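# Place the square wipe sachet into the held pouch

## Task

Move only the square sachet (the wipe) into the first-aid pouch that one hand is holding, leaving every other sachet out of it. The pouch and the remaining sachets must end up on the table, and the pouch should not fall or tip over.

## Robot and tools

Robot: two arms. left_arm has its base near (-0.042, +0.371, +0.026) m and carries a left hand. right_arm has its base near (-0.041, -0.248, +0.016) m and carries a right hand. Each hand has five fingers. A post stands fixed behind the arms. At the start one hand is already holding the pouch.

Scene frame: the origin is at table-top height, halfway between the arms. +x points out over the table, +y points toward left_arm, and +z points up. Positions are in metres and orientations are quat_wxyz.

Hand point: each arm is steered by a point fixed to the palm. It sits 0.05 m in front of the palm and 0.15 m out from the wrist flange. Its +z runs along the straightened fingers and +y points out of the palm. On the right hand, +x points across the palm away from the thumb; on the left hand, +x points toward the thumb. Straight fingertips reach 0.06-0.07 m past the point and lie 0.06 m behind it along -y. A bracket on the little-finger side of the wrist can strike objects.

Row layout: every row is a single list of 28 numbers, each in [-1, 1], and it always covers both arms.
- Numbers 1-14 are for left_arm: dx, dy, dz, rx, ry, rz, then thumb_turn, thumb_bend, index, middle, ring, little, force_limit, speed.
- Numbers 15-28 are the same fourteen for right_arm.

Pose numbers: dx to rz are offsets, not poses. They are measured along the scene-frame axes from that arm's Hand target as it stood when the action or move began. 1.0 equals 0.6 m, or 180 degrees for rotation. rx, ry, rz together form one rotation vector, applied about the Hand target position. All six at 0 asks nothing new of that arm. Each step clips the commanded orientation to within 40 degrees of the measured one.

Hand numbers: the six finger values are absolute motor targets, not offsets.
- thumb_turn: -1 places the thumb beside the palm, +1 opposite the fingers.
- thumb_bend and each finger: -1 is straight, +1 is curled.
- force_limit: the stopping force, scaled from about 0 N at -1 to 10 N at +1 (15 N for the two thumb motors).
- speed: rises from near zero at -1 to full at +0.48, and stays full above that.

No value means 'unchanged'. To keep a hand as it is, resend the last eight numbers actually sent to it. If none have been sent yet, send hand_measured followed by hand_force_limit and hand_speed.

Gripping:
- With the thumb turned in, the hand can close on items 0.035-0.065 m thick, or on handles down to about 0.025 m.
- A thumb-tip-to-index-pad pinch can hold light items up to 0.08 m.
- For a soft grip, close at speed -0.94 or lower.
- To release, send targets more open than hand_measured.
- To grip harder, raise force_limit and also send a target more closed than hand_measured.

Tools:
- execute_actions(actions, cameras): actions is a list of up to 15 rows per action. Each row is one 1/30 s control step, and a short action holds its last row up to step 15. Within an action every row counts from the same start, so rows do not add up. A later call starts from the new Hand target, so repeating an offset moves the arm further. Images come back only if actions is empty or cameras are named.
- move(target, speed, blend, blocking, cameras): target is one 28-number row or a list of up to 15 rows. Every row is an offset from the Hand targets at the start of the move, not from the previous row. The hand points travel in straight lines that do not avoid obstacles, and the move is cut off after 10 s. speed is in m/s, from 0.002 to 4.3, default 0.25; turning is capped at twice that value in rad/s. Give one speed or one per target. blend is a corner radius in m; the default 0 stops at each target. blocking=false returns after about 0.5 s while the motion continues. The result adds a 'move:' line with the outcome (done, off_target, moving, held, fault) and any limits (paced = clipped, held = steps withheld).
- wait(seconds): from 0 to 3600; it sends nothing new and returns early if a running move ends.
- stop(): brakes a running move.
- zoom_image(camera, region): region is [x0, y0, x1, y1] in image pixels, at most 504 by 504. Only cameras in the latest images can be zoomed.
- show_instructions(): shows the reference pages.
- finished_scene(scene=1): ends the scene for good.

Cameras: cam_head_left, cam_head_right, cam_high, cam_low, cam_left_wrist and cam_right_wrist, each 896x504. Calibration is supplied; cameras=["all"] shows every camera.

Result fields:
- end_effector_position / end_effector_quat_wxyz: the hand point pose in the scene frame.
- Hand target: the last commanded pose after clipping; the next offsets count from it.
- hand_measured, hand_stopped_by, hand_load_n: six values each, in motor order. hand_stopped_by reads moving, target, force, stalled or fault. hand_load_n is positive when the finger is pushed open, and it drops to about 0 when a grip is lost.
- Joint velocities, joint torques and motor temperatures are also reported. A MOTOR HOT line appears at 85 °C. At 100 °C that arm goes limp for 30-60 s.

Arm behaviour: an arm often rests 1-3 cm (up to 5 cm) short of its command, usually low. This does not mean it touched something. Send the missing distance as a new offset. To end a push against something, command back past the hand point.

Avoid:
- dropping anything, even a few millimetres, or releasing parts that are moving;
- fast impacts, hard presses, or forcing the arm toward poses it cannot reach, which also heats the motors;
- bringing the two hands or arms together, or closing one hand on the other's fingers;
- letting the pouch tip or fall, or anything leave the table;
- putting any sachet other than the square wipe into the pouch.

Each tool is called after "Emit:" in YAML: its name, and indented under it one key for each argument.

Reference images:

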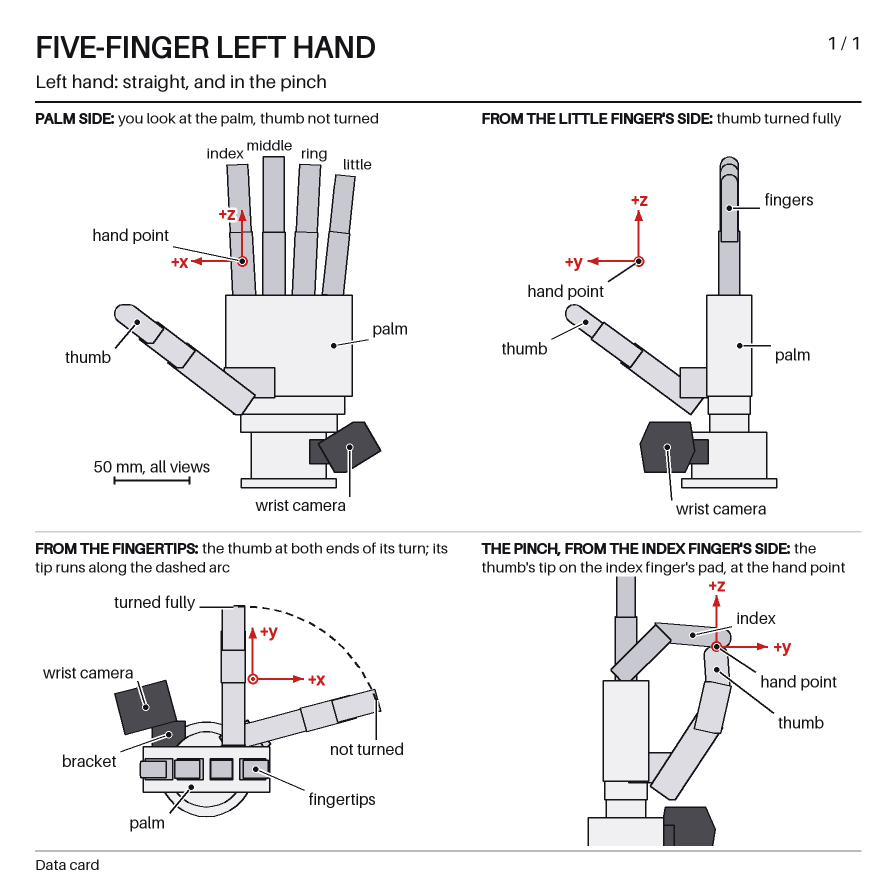

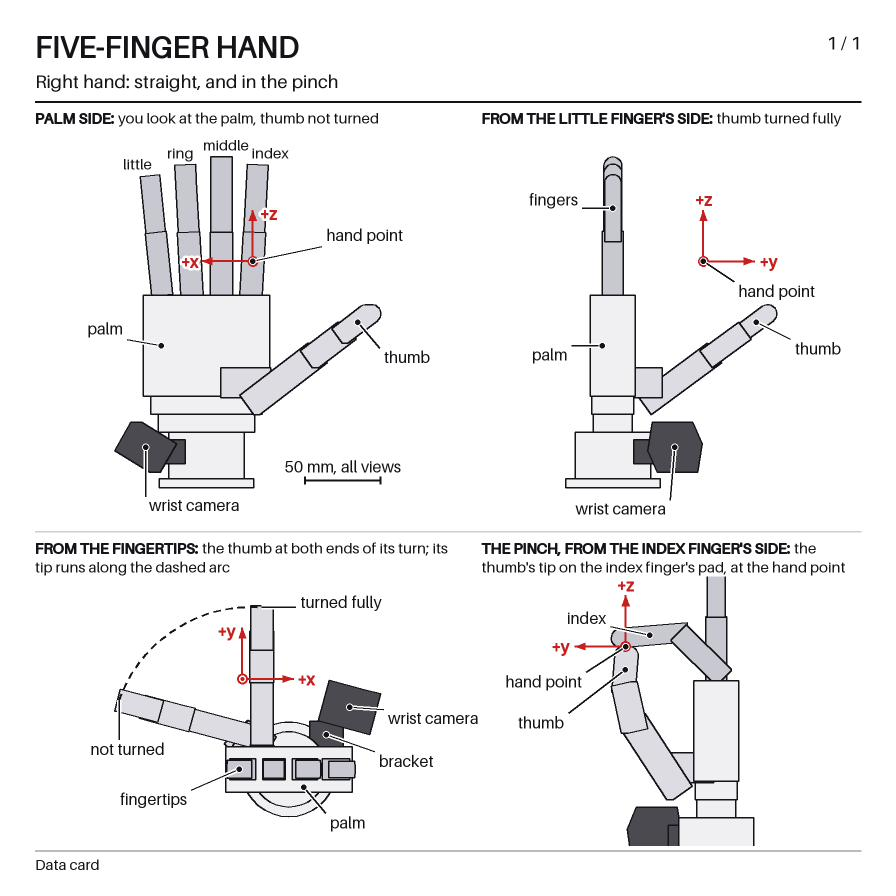

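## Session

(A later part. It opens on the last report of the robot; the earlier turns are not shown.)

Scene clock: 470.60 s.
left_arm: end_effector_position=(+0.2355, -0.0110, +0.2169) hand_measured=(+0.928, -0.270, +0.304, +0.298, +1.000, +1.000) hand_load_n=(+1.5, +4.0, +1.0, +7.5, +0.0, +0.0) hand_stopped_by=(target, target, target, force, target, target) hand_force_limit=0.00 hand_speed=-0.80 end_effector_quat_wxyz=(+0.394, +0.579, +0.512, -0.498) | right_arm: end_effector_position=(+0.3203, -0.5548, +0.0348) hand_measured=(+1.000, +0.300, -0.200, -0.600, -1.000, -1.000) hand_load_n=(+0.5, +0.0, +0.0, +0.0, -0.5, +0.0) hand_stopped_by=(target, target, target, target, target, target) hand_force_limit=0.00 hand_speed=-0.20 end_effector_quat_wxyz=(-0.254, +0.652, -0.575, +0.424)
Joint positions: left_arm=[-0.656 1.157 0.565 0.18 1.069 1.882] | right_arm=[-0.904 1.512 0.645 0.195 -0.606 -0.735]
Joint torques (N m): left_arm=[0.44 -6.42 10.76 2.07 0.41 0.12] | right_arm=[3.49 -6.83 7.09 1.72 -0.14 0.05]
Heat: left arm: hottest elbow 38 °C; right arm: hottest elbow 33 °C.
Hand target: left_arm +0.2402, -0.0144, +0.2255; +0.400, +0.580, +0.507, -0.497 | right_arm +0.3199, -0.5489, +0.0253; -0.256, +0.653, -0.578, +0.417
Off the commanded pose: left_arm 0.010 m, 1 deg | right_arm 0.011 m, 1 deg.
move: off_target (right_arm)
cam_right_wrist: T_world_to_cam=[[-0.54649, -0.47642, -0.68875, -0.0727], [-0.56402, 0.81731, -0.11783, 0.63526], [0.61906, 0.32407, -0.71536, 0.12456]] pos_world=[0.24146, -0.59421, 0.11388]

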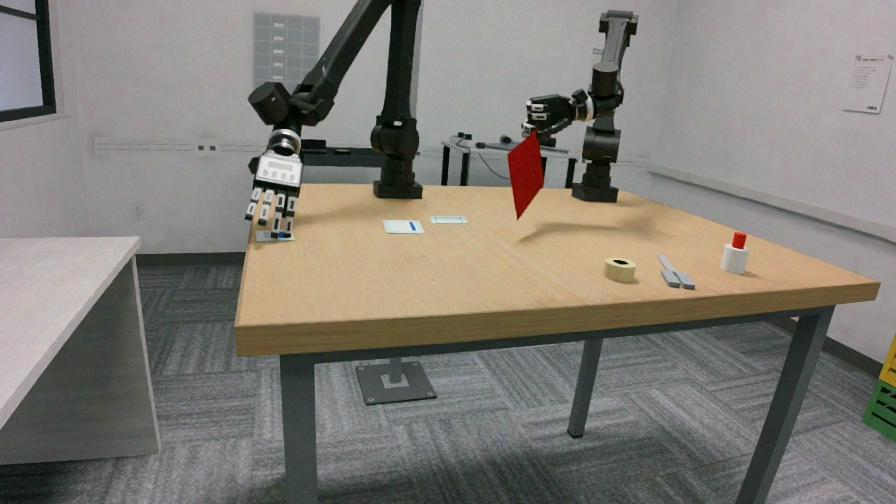

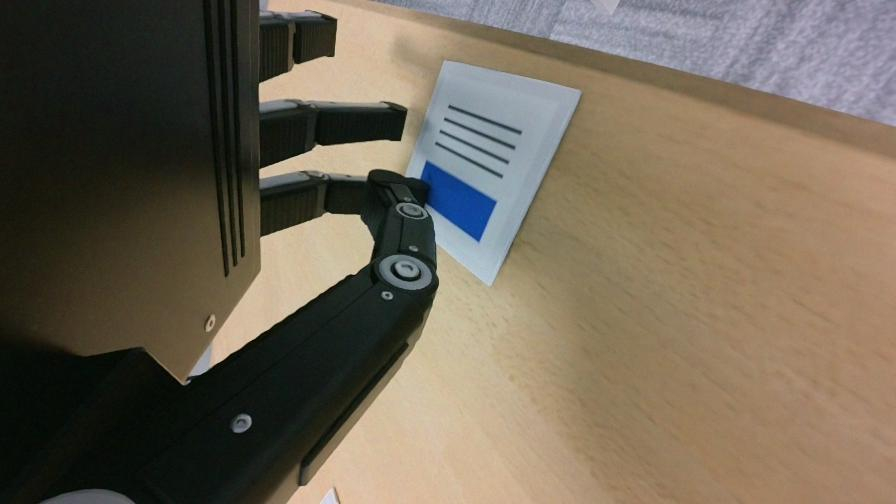

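Emit:
move:
  target:
    - [0,0,0,0,0,0,0.928,-0.268,0.304,0.298,1.0,1.0,0.0,-0.8,0.0,-0.067,-0.0,0,0.0,0,1.0,0.3,-0.2,-0.6,-1.0,-1.0,0.0,-0.2]
  speed: 0.03
  cameras: ["cam_low","cam_right_wrist"]

Emit:
zoom_image:
  camera: "cam_low"
  region: [230, 180, 330, 260]

Scene clock: 476.77 s.
left_arm: end_effector_position=(+0.2355, -0.0110, +0.2169) hand_measured=(+0.928, -0.270, +0.304, +0.298, +1.000, +1.000) hand_load_n=(+1.5, +4.0, +1.0, +7.5, +0.0, +0.0) hand_stopped_by=(target, target, target, force, target, target) hand_force_limit=0.00 hand_speed=-0.80 end_effector_quat_wxyz=(+0.394, +0.579, +0.512, -0.498) | right_arm: end_effector_position=(+0.3210, -0.5746, +0.0327) hand_measured=(+1.000, +0.300, -0.200, -0.600, -1.000, -1.000) hand_load_n=(+0.5, +0.5, +0.0, +0.0, +0.0, +0.0) hand_stopped_by=(target, target, target, target, target, target) hand_force_limit=0.00 hand_speed=-0.20 end_effector_quat_wxyz=(-0.267, +0.650, -0.575, +0.420)
Joint positions: left_arm=[-0.656 1.157 0.565 0.18 1.069 1.882] | right_arm=[-0.946 1.563 0.7 0.169 -0.662 -0.753]
Joint torques (N m): left_arm=[0.44 -6.42 10.76 2.07 0.41 0.12] | right_arm=[2.14 -6.59 10.73 0.51 0.1 -0.29]
Heat: left arm: hottest elbow 38 °C; right arm: hottest elbow 32 °C.
Hand target: left_arm +0.2402, -0.0144, +0.2255; +0.400, +0.580, +0.507, -0.497 | right_arm +0.3200, -0.5890, +0.0254; -0.256, +0.653, -0.578, +0.417
Off the commanded pose: left_arm 0.010 m, 1 deg | right_arm 0.016 m, 1 deg.
move: off_target (right_arm)
cam_right_wrist: T_world_to_cam=[[-0.53295, -0.46505, -0.70689, -0.08032], [-0.57166, 0.81382, -0.10441, 0.65165], [0.62384, 0.34846, -0.69957, 0.14101]] pos_world=[0.24174, -0.61682, 0.10991]

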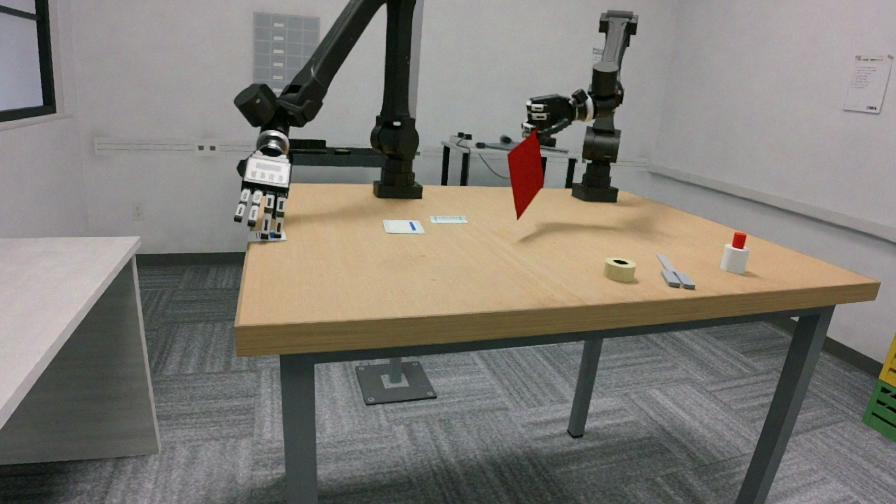

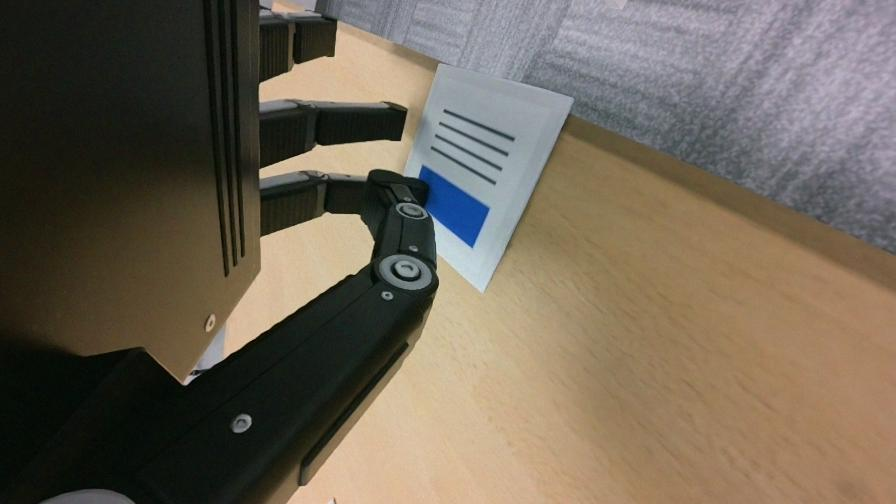

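Scaled by 5.040 from the camera's image (finer frame: 1280x720).

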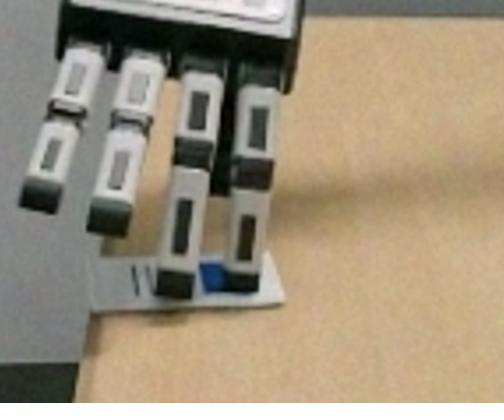

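Emit:
move:
  target:
    - [0,0,0,0,0,0,0.928,-0.268,0.304,0.298,1.0,1.0,0.0,-0.8,0.0,-0.035,-0.0,0,0.0,0,1.0,0.3,-0.2,-0.8,-1.0,-1.0,0.0,-0.2]
  speed: 0.03
  cameras: ["cam_low","cam_right_wrist","cam_high"]

Emit:
zoom_image:
  camera: "cam_low"
  region: [230, 180, 330, 260]

Scene clock: 482.80 s.
left_arm: end_effector_position=(+0.2355, -0.0110, +0.2169) hand_measured=(+0.928, -0.270, +0.304, +0.298, +1.000, +1.000) hand_load_n=(+1.5, +4.0, +1.0, +7.5, +0.0, +0.0) hand_stopped_by=(target, target, target, force, target, target) hand_force_limit=0.00 hand_speed=-0.80 end_effector_quat_wxyz=(+0.394, +0.579, +0.512, -0.498) | right_arm: end_effector_position=(+0.3216, -0.5948, +0.0332) hand_measured=(+1.000, +0.300, -0.200, -0.800, -1.000, -1.000) hand_load_n=(+0.0, +0.0, +0.5, +0.0, +0.0, +0.0) hand_stopped_by=(target, target, target, target, target, target) hand_force_limit=0.00 hand_speed=-0.20 end_effector_quat_wxyz=(-0.268, +0.650, -0.574, +0.419)
Joint positions: left_arm=[-0.656 1.157 0.565 0.18 1.069 1.882] | right_arm=[-0.974 1.599 0.751 0.138 -0.684 -0.777]
Joint torques (N m): left_arm=[0.44 -6.42 10.77 2.07 0.41 0.12] | right_arm=[2.14 -7.59 10.85 0.66 0.13 -0.28]
Heat: left arm: hottest elbow 38 °C; right arm: hottest elbow 33 °C.
Hand target: left_arm +0.2402, -0.0144, +0.2255; +0.400, +0.580, +0.507, -0.497 | right_arm +0.3199, -0.6101, +0.0255; -0.256, +0.653, -0.578, +0.417
Off the commanded pose: left_arm 0.010 m, 1 deg | right_arm 0.017 m, 1 deg.
move: off_target (right_arm)
cam_right_wrist: T_world_to_cam=[[-0.53257, -0.46518, -0.70709, -0.08919], [-0.57246, 0.81332, -0.1039, 0.66844], [0.62343, 0.34945, -0.69945, 0.14872]] pos_world=[0.24244, -0.63712, 0.11041]
Images, in order (width x height): cam_high 896x504, cam_low 896x504, cam_right_wrist 896x504.

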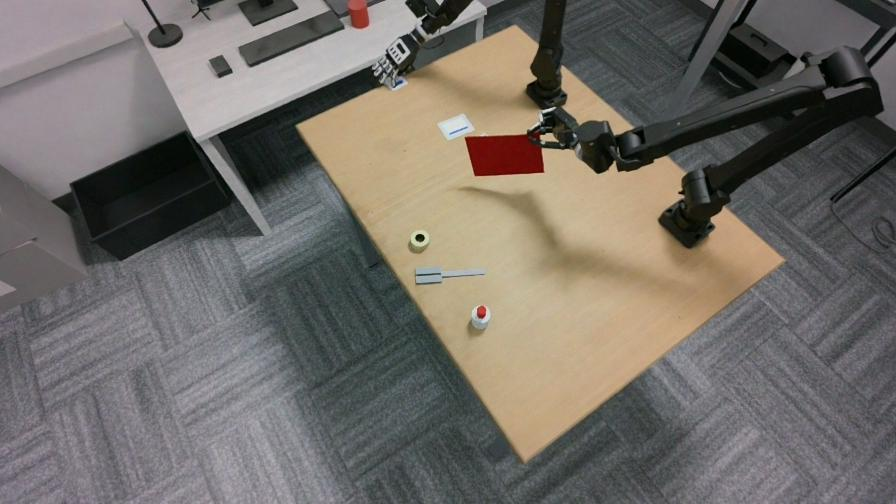

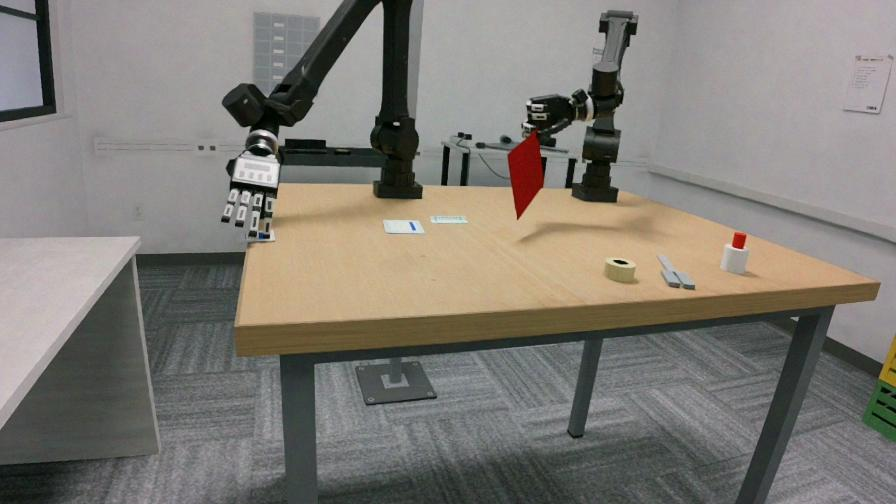

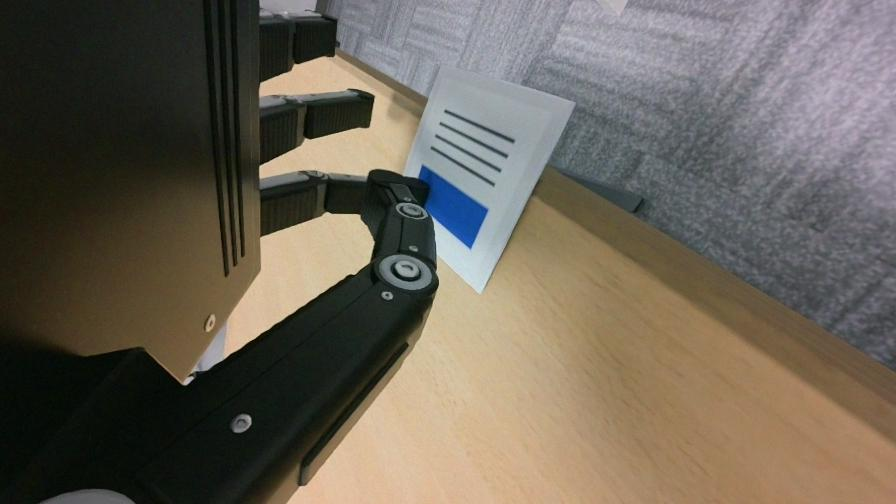

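Scaled by 5.040 from the camera's image (finer frame: 1280x720).

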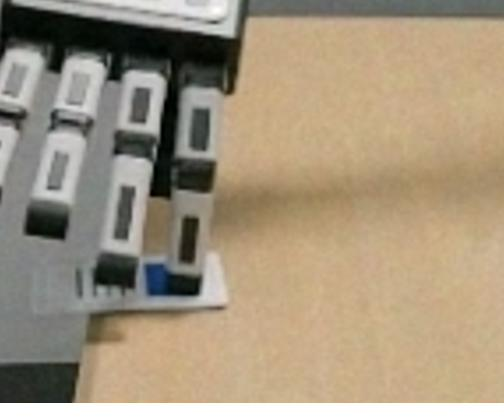

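Emit:
move:
  target:
    - [0,0,0,0,0,0,0.928,-0.268,0.304,0.298,1.0,1.0,0.0,-0.8,0.0,-0.008,-0.0,0,0.0,0,1.0,0.3,-0.2,-0.8,-1.0,-1.0,0.0,-0.2]
  speed: 0.03
  cameras: ["cam_low"]

Emit:
zoom_image:
  camera: "cam_low"
  region: [230, 180, 330, 260]

Scene clock: 499.00 s.
left_arm: end_effector_position=(+0.2355, -0.0110, +0.2169) hand_measured=(+0.928, -0.270, +0.304, +0.298, +1.000, +1.000) hand_load_n=(+1.5, +4.0, +1.0, +7.5, +0.0, +0.0) hand_stopped_by=(target, target, target, force, target, target) hand_force_limit=0.00 hand_speed=-0.80 end_effector_quat_wxyz=(+0.394, +0.579, +0.512, -0.498) | right_arm: end_effector_position=(+0.3219, -0.5992, +0.0333) hand_measured=(+1.000, +0.300, -0.200, -0.800, -1.000, -1.000) hand_load_n=(+0.0, +0.0, +0.0, +0.0, +0.0, +0.0) hand_stopped_by=(target, target, target, target, target, target) hand_force_limit=0.00 hand_speed=-0.20 end_effector_quat_wxyz=(-0.268, +0.650, -0.574, +0.419)
Joint positions: left_arm=[-0.656 1.157 0.565 0.18 1.069 1.882] | right_arm=[-0.98 1.607 0.763 0.13 -0.689 -0.781]
Joint torques (N m): left_arm=[0.38 -6.42 10.76 2.07 0.41 0.12] | right_arm=[2.32 -7.47 10.95 0.46 0.12 -0.28]
Heat: left arm: hottest elbow 38 °C; right arm: hottest elbow 33 °C.
Hand target: left_arm +0.2402, -0.0144, +0.2255; +0.400, +0.580, +0.507, -0.497 | right_arm +0.3200, -0.6148, +0.0254; -0.256, +0.653, -0.578, +0.417
Off the commanded pose: left_arm 0.010 m, 1 deg | right_arm 0.018 m, 1 deg.
move: off_target (right_arm)

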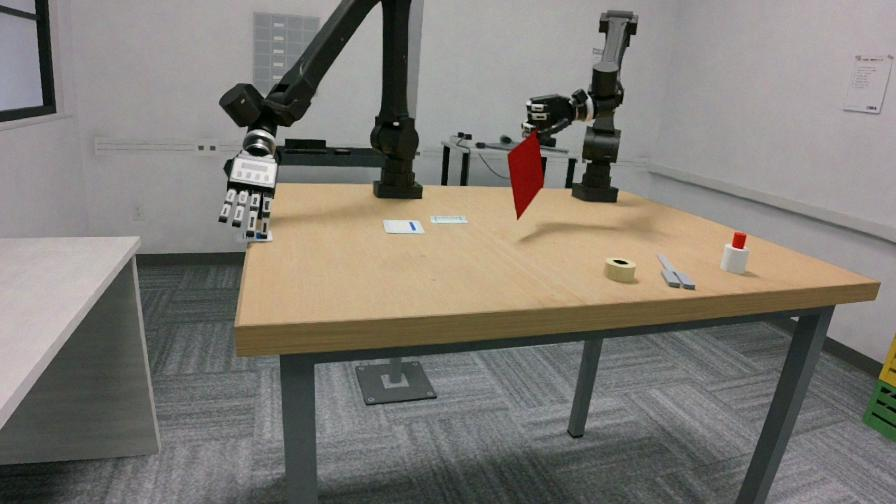

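Scaled by 5.040 from the camera's image (finer frame: 1280x720).

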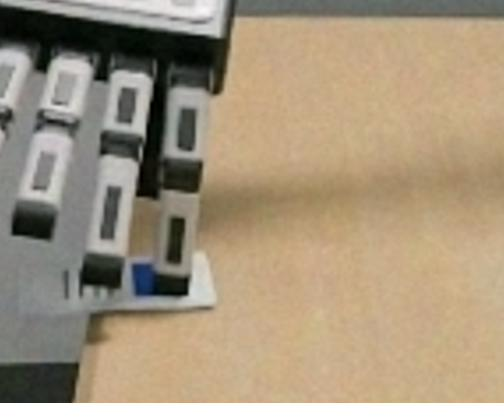

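Emit:
move:
  target:
    - [0,0,0,0,0,0,0.928,-0.268,0.304,0.298,1.0,1.0,0.0,-0.8,0.0,0.02,0.17,0,0.0,0,1.0,0.3,-0.2,-0.8,-1.0,-1.0,0.0,-0.2]
    - [0,0,0,0,0,0,0.928,-0.268,0.304,0.298,1.0,1.0,0.0,-0.8,0.053,-0.147,0.2,0.3106,0.1908,-0.4863,0.93,-0.1,0.0,0.0,-1.0,-1.0,0.0,0.0]
  speed: 0.2
  blend: [0.03,0]
  cameras: ["all"]

Emit:
zoom_image:
  camera: "cam_low"
  region: [200, 120, 320, 260]

Scene clock: 508.73 s.
left_arm: end_effector_position=(+0.2355, -0.0110, +0.2169) hand_measured=(+0.928, -0.270, +0.304, +0.298, +1.000, +1.000) hand_load_n=(+1.5, +4.0, +1.0, +7.5, +0.0, +0.0) hand_stopped_by=(target, target, target, force, target, target) hand_force_limit=0.00 hand_speed=-0.80 end_effector_quat_wxyz=(+0.394, +0.579, +0.512, -0.498) | right_arm: end_effector_position=(+0.3459, -0.6873, +0.1369) hand_measured=(+0.930, -0.100, +0.000, +0.000, -1.000, -1.000) hand_load_n=(+0.0, -0.5, +0.0, +0.0, +0.0, +0.0) hand_stopped_by=(target, target, target, target, target, target) hand_force_limit=0.00 hand_speed=0.00 end_effector_quat_wxyz=(-0.007, -0.007, +1.000, +0.012)
Joint positions: left_arm=[-0.656 1.157 0.565 0.18 1.069 1.882] | right_arm=[-0.948 2.01 1.862 -1.45 -0.003 0.606]
Joint torques (N m): left_arm=[0.44 -6.42 10.76 2.07 0.41 0.12] | right_arm=[2.49 -16.21 15.02 -0.7 0.07 0.05]
Heat: left arm: hottest elbow 38 °C; right arm: hottest elbow 34 °C.
Hand target: left_arm +0.2402, -0.0144, +0.2255; +0.400, +0.580, +0.507, -0.497 | right_arm +0.3517, -0.7031, +0.1453; +0.000, +0.001, +1.000, +0.000
Off the commanded pose: left_arm 0.010 m, 1 deg | right_arm 0.019 m, 2 deg.
move: off_target (right_arm); target 2's new numbers were sent with right_arm's hand 0.019 m and 2 deg from that target
cam_right_wrist: T_world_to_cam=[[-0.30306, 0.95098, 0.06165, 0.74269], [0.81213, 0.22389, 0.53881, -0.20367], [0.49859, 0.21336, -0.84017, 0.20736]] pos_world=[0.2871, -0.70492, 0.23817]

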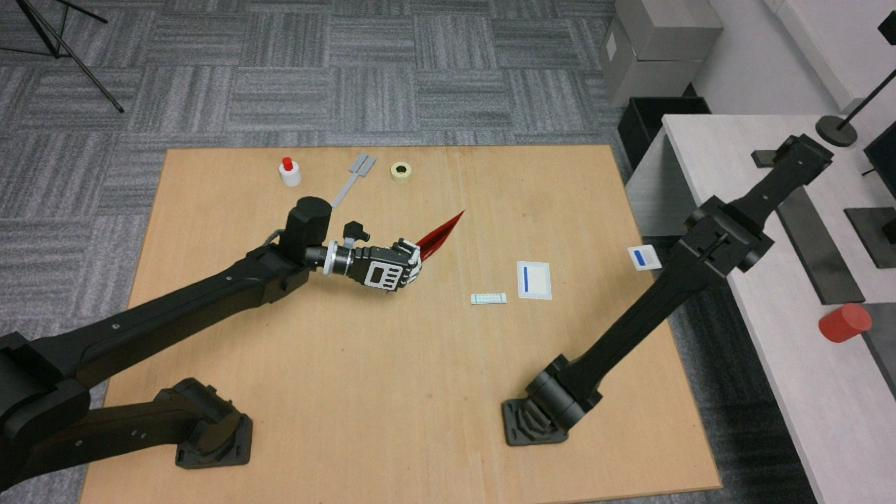

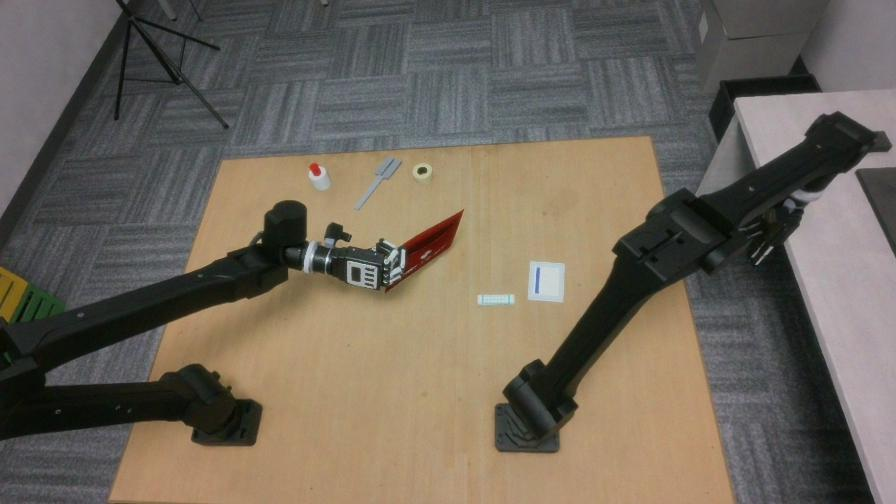

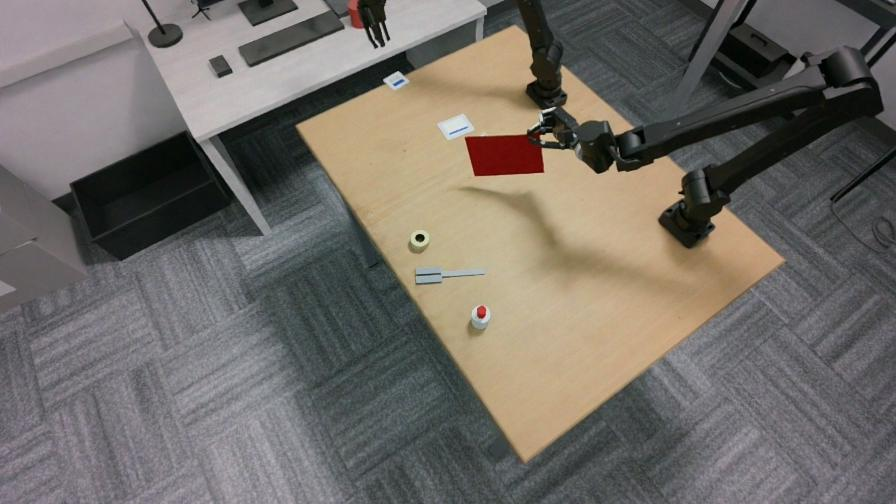

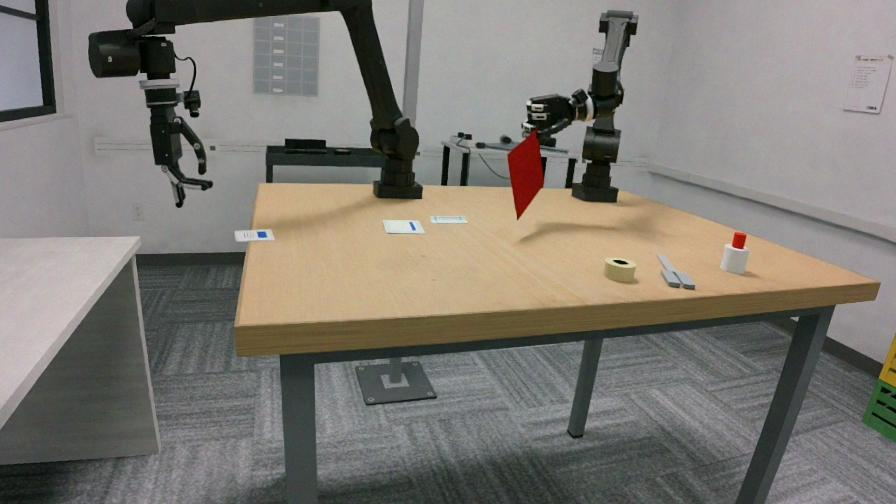

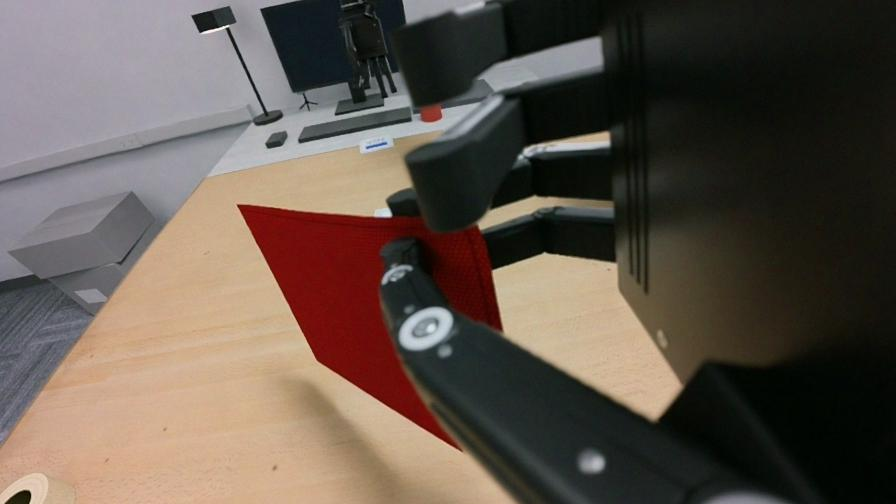

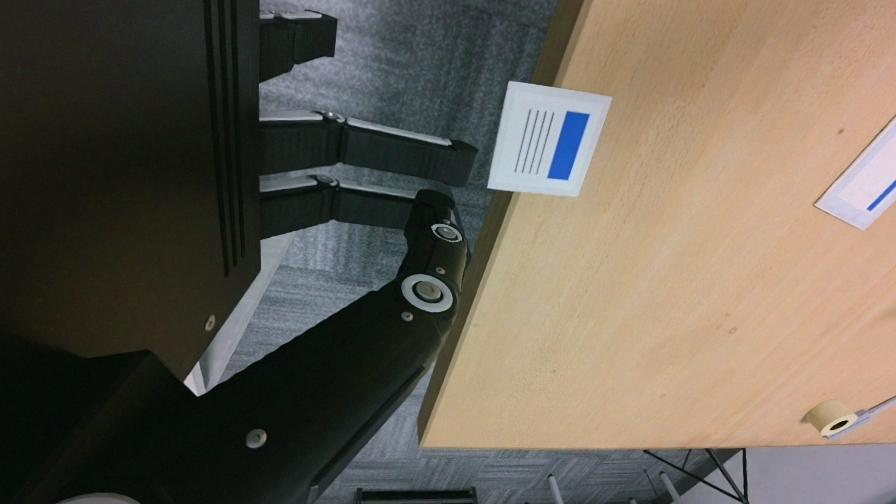

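Scaled by 3.600 from the camera's image (finer frame: 1280x720).

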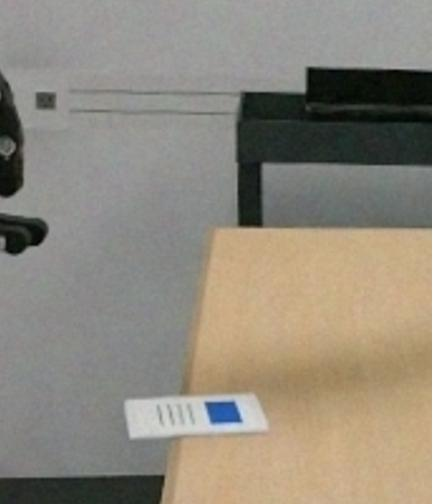

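Emit:
move:
  target: [0,0,0,0,0,0,0.928,-0.268,0.304,0.298,1.0,1.0,0.0,-0.8,-0.0333,0.01,-0.145,0,0,0,0.93,-0.1,0.0,0.0,-1.0,-1.0,0.0,0.0]
  speed: 0.1
  cameras: ["cam_low","cam_right_wrist","cam_head_left"]

Emit:
zoom_image:
  camera: "cam_low"
  region: [160, 180, 280, 280]

Scene clock: 523.27 s.
left_arm: end_effector_position=(+0.2355, -0.0110, +0.2169) hand_measured=(+0.928, -0.270, +0.304, +0.298, +1.000, +1.000) hand_load_n=(+1.5, +4.0, +1.5, +7.5, +0.0, +0.0) hand_stopped_by=(target, target, target, force, target, target) hand_force_limit=0.00 hand_speed=-0.80 end_effector_quat_wxyz=(+0.394, +0.579, +0.512, -0.498) | right_arm: end_effector_position=(+0.3367, -0.6950, +0.0679) hand_measured=(+0.930, -0.100, +0.000, +0.000, -1.000, -1.000) hand_load_n=(+0.0, +0.0, +0.0, +0.0, +0.0, +0.0) hand_stopped_by=(target, target, target, target, target, target) hand_force_limit=0.00 hand_speed=0.00 end_effector_quat_wxyz=(+0.004, +0.001, +1.000, -0.003)
Joint positions: left_arm=[-0.656 1.157 0.565 0.18 1.069 1.882] | right_arm=[-0.968 2.027 1.707 -1.241 -0.003 0.602]
Joint torques (N m): left_arm=[0.38 -6.42 10.76 2.07 0.41 0.12] | right_arm=[2.67 -16.79 9.25 -0.01 0.08 -0.14]
Heat: left arm: hottest elbow 38 °C; right arm: hottest elbow 35 °C.
Hand target: left_arm +0.2402, -0.0144, +0.2255; +0.400, +0.580, +0.507, -0.497 | right_arm +0.3318, -0.6970, +0.0584; +0.000, +0.001, +1.000, +0.000
Off the commanded pose: left_arm 0.010 m, 1 deg | right_arm 0.011 m, 1 deg.
move: off_target (right_arm)
cam_right_wrist: T_world_to_cam=[[-0.28797, 0.95727, 0.02653, 0.75307], [0.80439, 0.22677, 0.54911, -0.15346], [0.51963, 0.17947, -0.83533, 0.12468]] pos_world=[0.27552, -0.70847, 0.16844]
Images, in order (width x height): cam_head_left 896x504, cam_low 896x504, cam_right_wrist 896x504.

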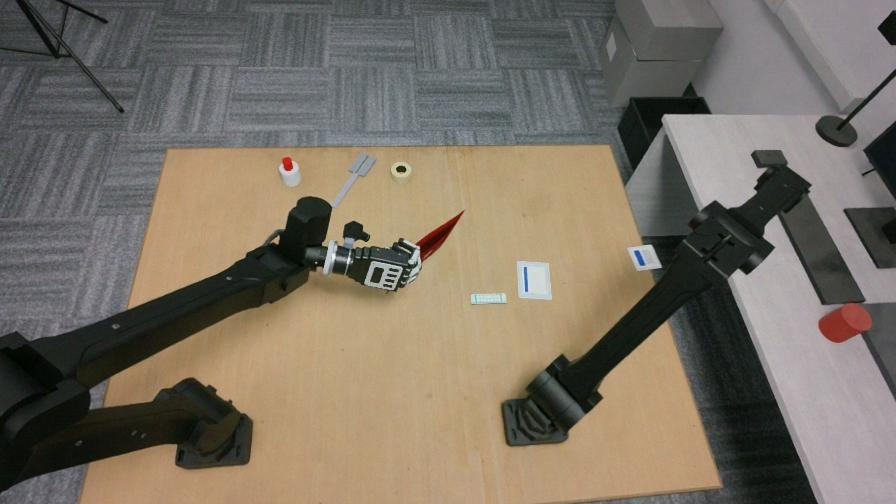

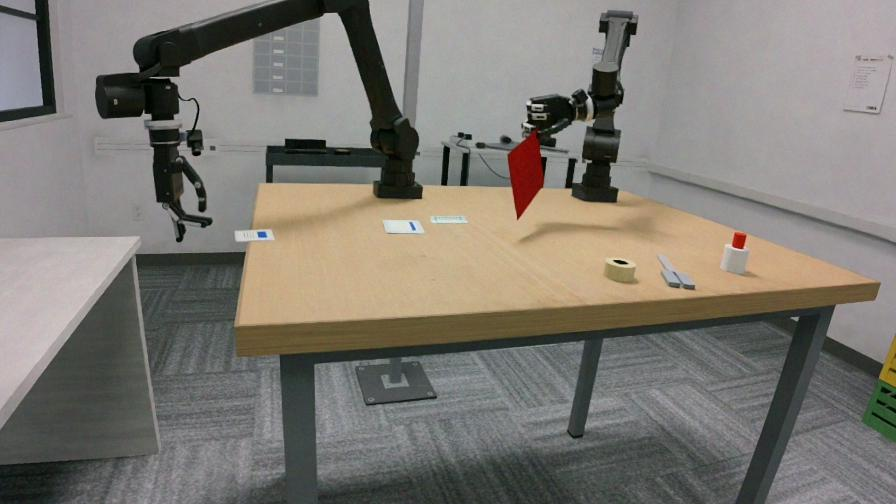

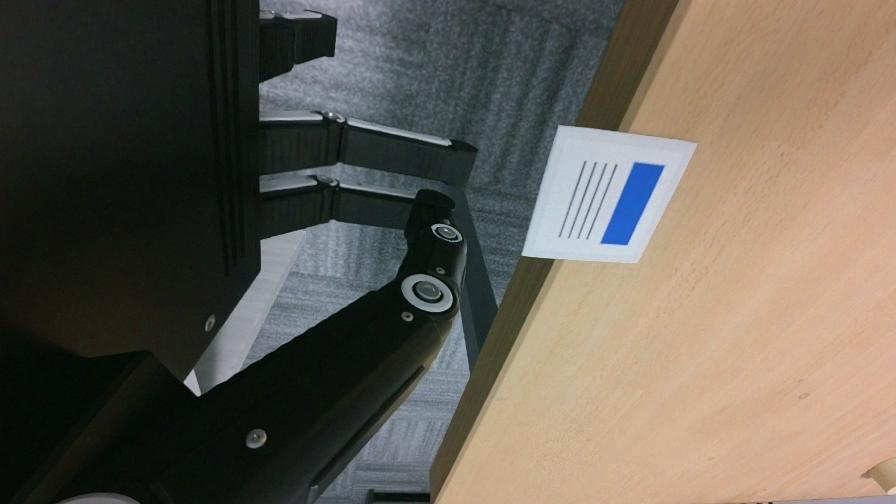

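Scaled by 4.200 from the camera's image (finer frame: 1280x720).

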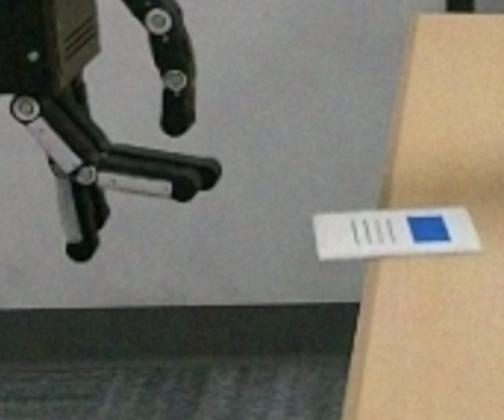

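Emit:
move:
  target:
    - [0,0,0,0,0,0,0.928,-0.268,0.304,0.298,1.0,1.0,0.0,-0.8,-0.01,0.0,-0.055,0,0,0,0.93,-0.1,0.0,0.0,-1.0,-1.0,0.0,0.0]
    - [0,0,0,0,0,0,0.928,-0.268,0.304,0.298,1.0,1.0,0.0,-0.8,-0.01,0.05,-0.055,0,0,0,0.93,-0.1,0.0,0.0,-1.0,-1.0,0.0,0.0]
  speed: 0.08
  cameras: ["cam_low","cam_right_wrist"]

Emit:
zoom_image:
  camera: "cam_low"
  region: [160, 180, 280, 280]

Scene clock: 537.27 s.
left_arm: end_effector_position=(+0.2355, -0.0110, +0.2169) hand_measured=(+0.928, -0.270, +0.304, +0.298, +1.000, +1.000) hand_load_n=(+1.5, +4.0, +1.0, +7.5, +0.0, +0.0) hand_stopped_by=(target, target, target, force, target, target) hand_force_limit=0.00 hand_speed=-0.80 end_effector_quat_wxyz=(+0.394, +0.579, +0.512, -0.498) | right_arm: end_effector_position=(+0.3217, -0.6673, +0.0190) hand_measured=(+0.930, -0.100, +0.000, +0.000, -1.000, -1.000) hand_load_n=(+0.0, +0.0, +0.0, +0.0, +0.0, +0.0) hand_stopped_by=(target, target, target, target, target, target) hand_force_limit=0.00 hand_speed=0.00 end_effector_quat_wxyz=(-0.004, +0.000, +1.000, +0.009)
Joint positions: left_arm=[-0.656 1.157 0.565 0.18 1.069 1.882] | right_arm=[-0.962 2.021 1.554 -1.124 -0.003 0.604]
Joint torques (N m): left_arm=[0.44 -6.42 10.77 2.07 0.41 0.12] | right_arm=[3.84 -18.26 8.62 0.02 0.07 0.08]
Heat: left arm: hottest elbow 39 °C; right arm: hottest elbow 34 °C.
Hand target: left_arm +0.2402, -0.0144, +0.2255; +0.400, +0.580, +0.507, -0.497 | right_arm +0.3257, -0.6671, +0.0253; +0.000, +0.001, +1.000, +0.000
Off the commanded pose: left_arm 0.010 m, 1 deg | right_arm 0.008 m, 1 deg.
move: done
cam_right_wrist: T_world_to_cam=[[-0.2906, 0.95532, 0.0541, 0.72265], [0.81259, 0.21654, 0.54112, -0.1301], [0.50522, 0.20121, -0.83921, 0.10577]] pos_world=[0.26228, -0.68347, 0.12007]

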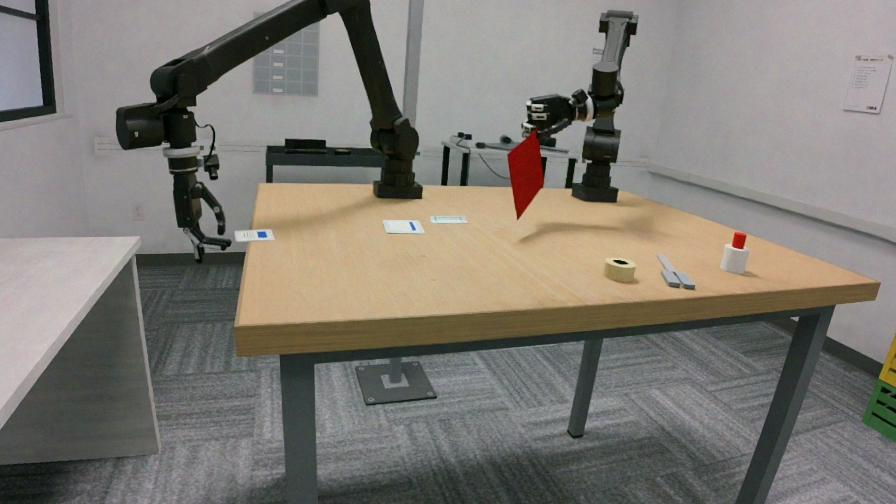

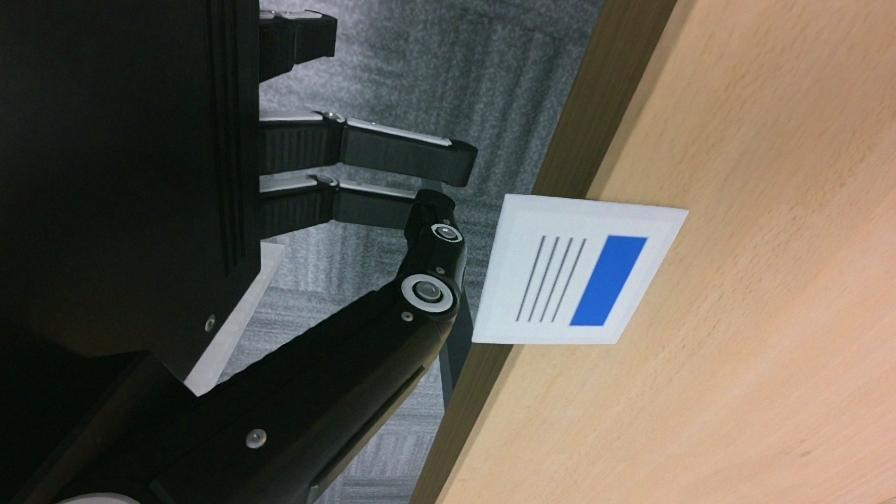

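Scaled by 4.200 from the camera's image (finer frame: 1280x720).

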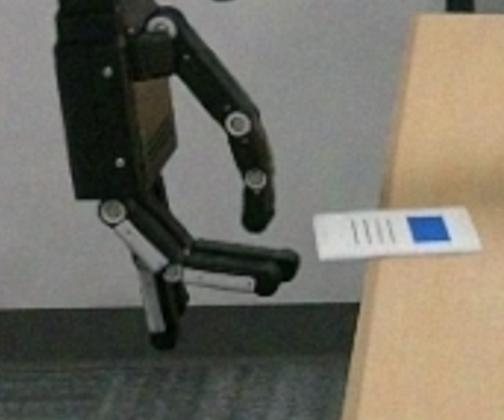

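Emit:
move:
  target:
    - [0,0,0,0,0,0,0.928,-0.268,0.304,0.298,1.0,1.0,0.0,-0.8,0.016,0.0,0.007,0,0,0,0.93,-0.1,0.0,0.0,-1.0,-1.0,0.0,0.0]
  speed: 0.05
  cameras: ["cam_low","cam_right_wrist"]

Emit:
zoom_image:
  camera: "cam_low"
  region: [200, 200, 280, 260]

Scene clock: 545.47 s.
left_arm: end_effector_position=(+0.2355, -0.0110, +0.2169) hand_measured=(+0.928, -0.270, +0.304, +0.298, +1.000, +1.000) hand_load_n=(+1.0, +4.0, +1.5, +7.5, +0.0, +0.0) hand_stopped_by=(target, target, target, force, target, target) hand_force_limit=0.00 hand_speed=-0.80 end_effector_quat_wxyz=(+0.394, +0.579, +0.512, -0.498) | right_arm: end_effector_position=(+0.3275, -0.6628, +0.0190) hand_measured=(+0.930, -0.100, +0.000, +0.000, -1.000, -1.000) hand_load_n=(+0.0, +0.0, +0.0, +0.0, +0.0, +0.0) hand_stopped_by=(target, target, target, target, target, target) hand_force_limit=0.00 hand_speed=0.00 end_effector_quat_wxyz=(-0.005, +0.000, +1.000, +0.009)
Joint positions: left_arm=[-0.656 1.157 0.565 0.18 1.069 1.882] | right_arm=[-0.95 2.021 1.554 -1.125 -0.003 0.617]
Joint torques (N m): left_arm=[0.38 -6.42 10.76 2.07 0.41 0.12] | right_arm=[3.96 -17.26 11 -0.57 0.1 0.08]
Heat: left arm: hottest elbow 39 °C; right arm: hottest elbow 33 °C.
Hand target: left_arm +0.2402, -0.0144, +0.2255; +0.400, +0.580, +0.507, -0.497 | right_arm +0.3353, -0.6671, +0.0295; +0.000, +0.001, +1.000, +0.000
Off the commanded pose: left_arm 0.010 m, 1 deg | right_arm 0.014 m, 1 deg.
move: off_target (right_arm)
cam_right_wrist: T_world_to_cam=[[-0.29018, 0.95536, 0.05546, 0.71982], [0.8133, 0.21566, 0.5404, -0.13663], [0.50431, 0.20192, -0.83958, 0.10274]] pos_world=[0.26818, -0.67897, 0.12017]

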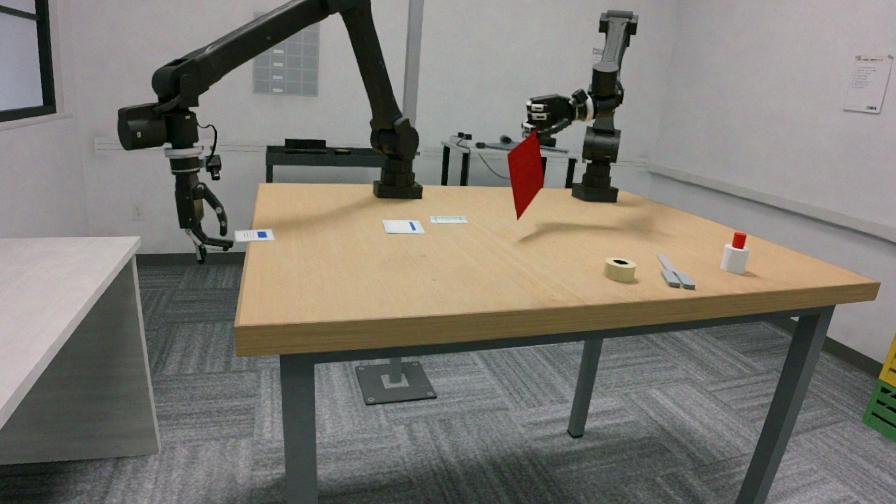

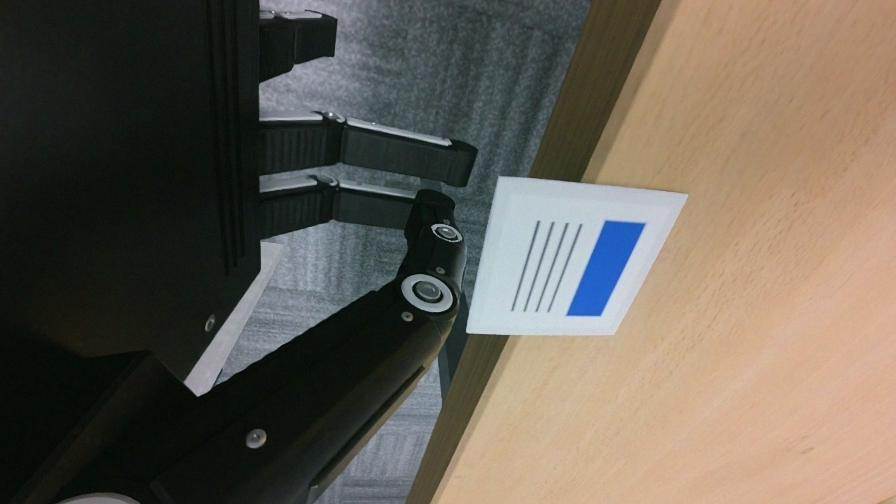

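Scaled by 6.300 from the camera's image (finer frame: 1280x720).

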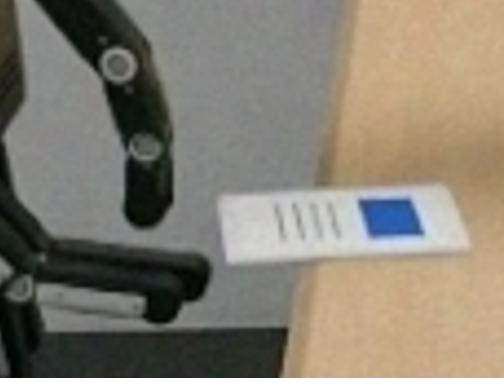

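Emit:
move:
  target:
    - [0,0,0,0,0,0,0.928,-0.268,0.304,0.298,1.0,1.0,0.0,-0.8,0.0,-0.01,0.012,0,0,0,0.93,-0.1,0.0,0.0,-1.0,-1.0,0.0,0.0]
  speed: 0.08
  cameras: ["cam_low"]

Emit:
zoom_image:
  camera: "cam_low"
  region: [200, 200, 280, 260]

Scene clock: 548.97 s.
left_arm: end_effector_position=(+0.2355, -0.0110, +0.2169) hand_measured=(+0.928, -0.270, +0.304, +0.298, +1.000, +1.000) hand_load_n=(+1.5, +4.0, +1.5, +7.5, +0.0, +0.0) hand_stopped_by=(target, target, target, force, target, target) hand_force_limit=0.00 hand_speed=-0.80 end_effector_quat_wxyz=(+0.394, +0.579, +0.512, -0.498) | right_arm: end_effector_position=(+0.3240, -0.6579, +0.0199) hand_measured=(+0.930, -0.100, +0.000, +0.000, -1.000, -1.000) hand_load_n=(+0.0, +0.0, +0.0, +0.0, +0.0, +0.0) hand_stopped_by=(target, target, target, target, target, target) hand_force_limit=0.00 hand_speed=0.00 end_effector_quat_wxyz=(-0.011, +0.000, +1.000, +0.019)
Joint positions: left_arm=[-0.656 1.157 0.565 0.18 1.069 1.882] | right_arm=[-0.95 2.021 1.554 -1.148 -0.003 0.618]
Joint torques (N m): left_arm=[0.44 -6.42 10.77 2.07 0.41 0.12] | right_arm=[3.25 -17.14 13.2 -0.77 0.09 0]
Heat: left arm: hottest elbow 39 °C; right arm: hottest elbow 33 °C.
Hand target: left_arm +0.2402, -0.0144, +0.2255; +0.400, +0.580, +0.507, -0.497 | right_arm +0.3353, -0.6731, +0.0367; +0.000, +0.001, +1.000, +0.000
Off the commanded pose: left_arm 0.010 m, 1 deg | right_arm 0.025 m, 2 deg.
move: off_target (right_arm)

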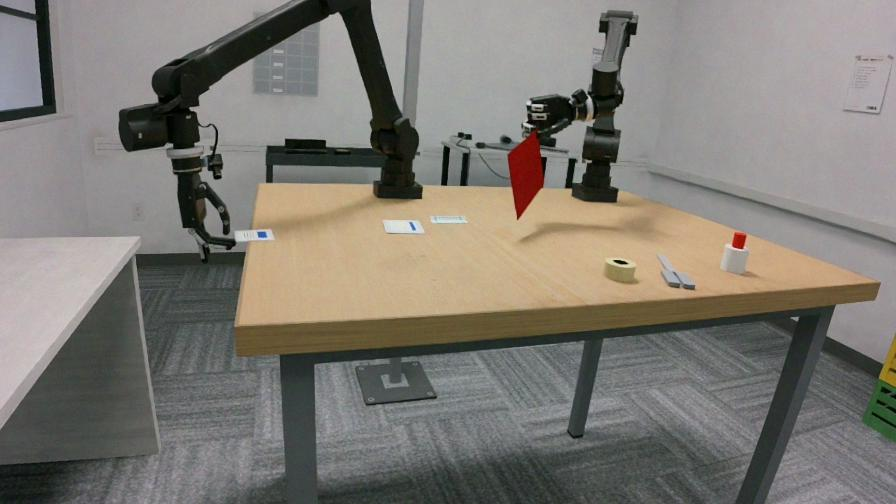

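Scaled by 6.300 from the camera's image (finer frame: 1280x720).

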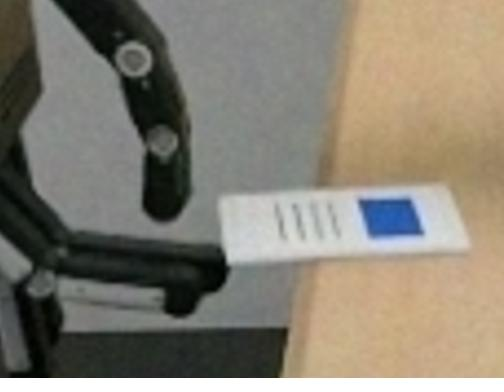

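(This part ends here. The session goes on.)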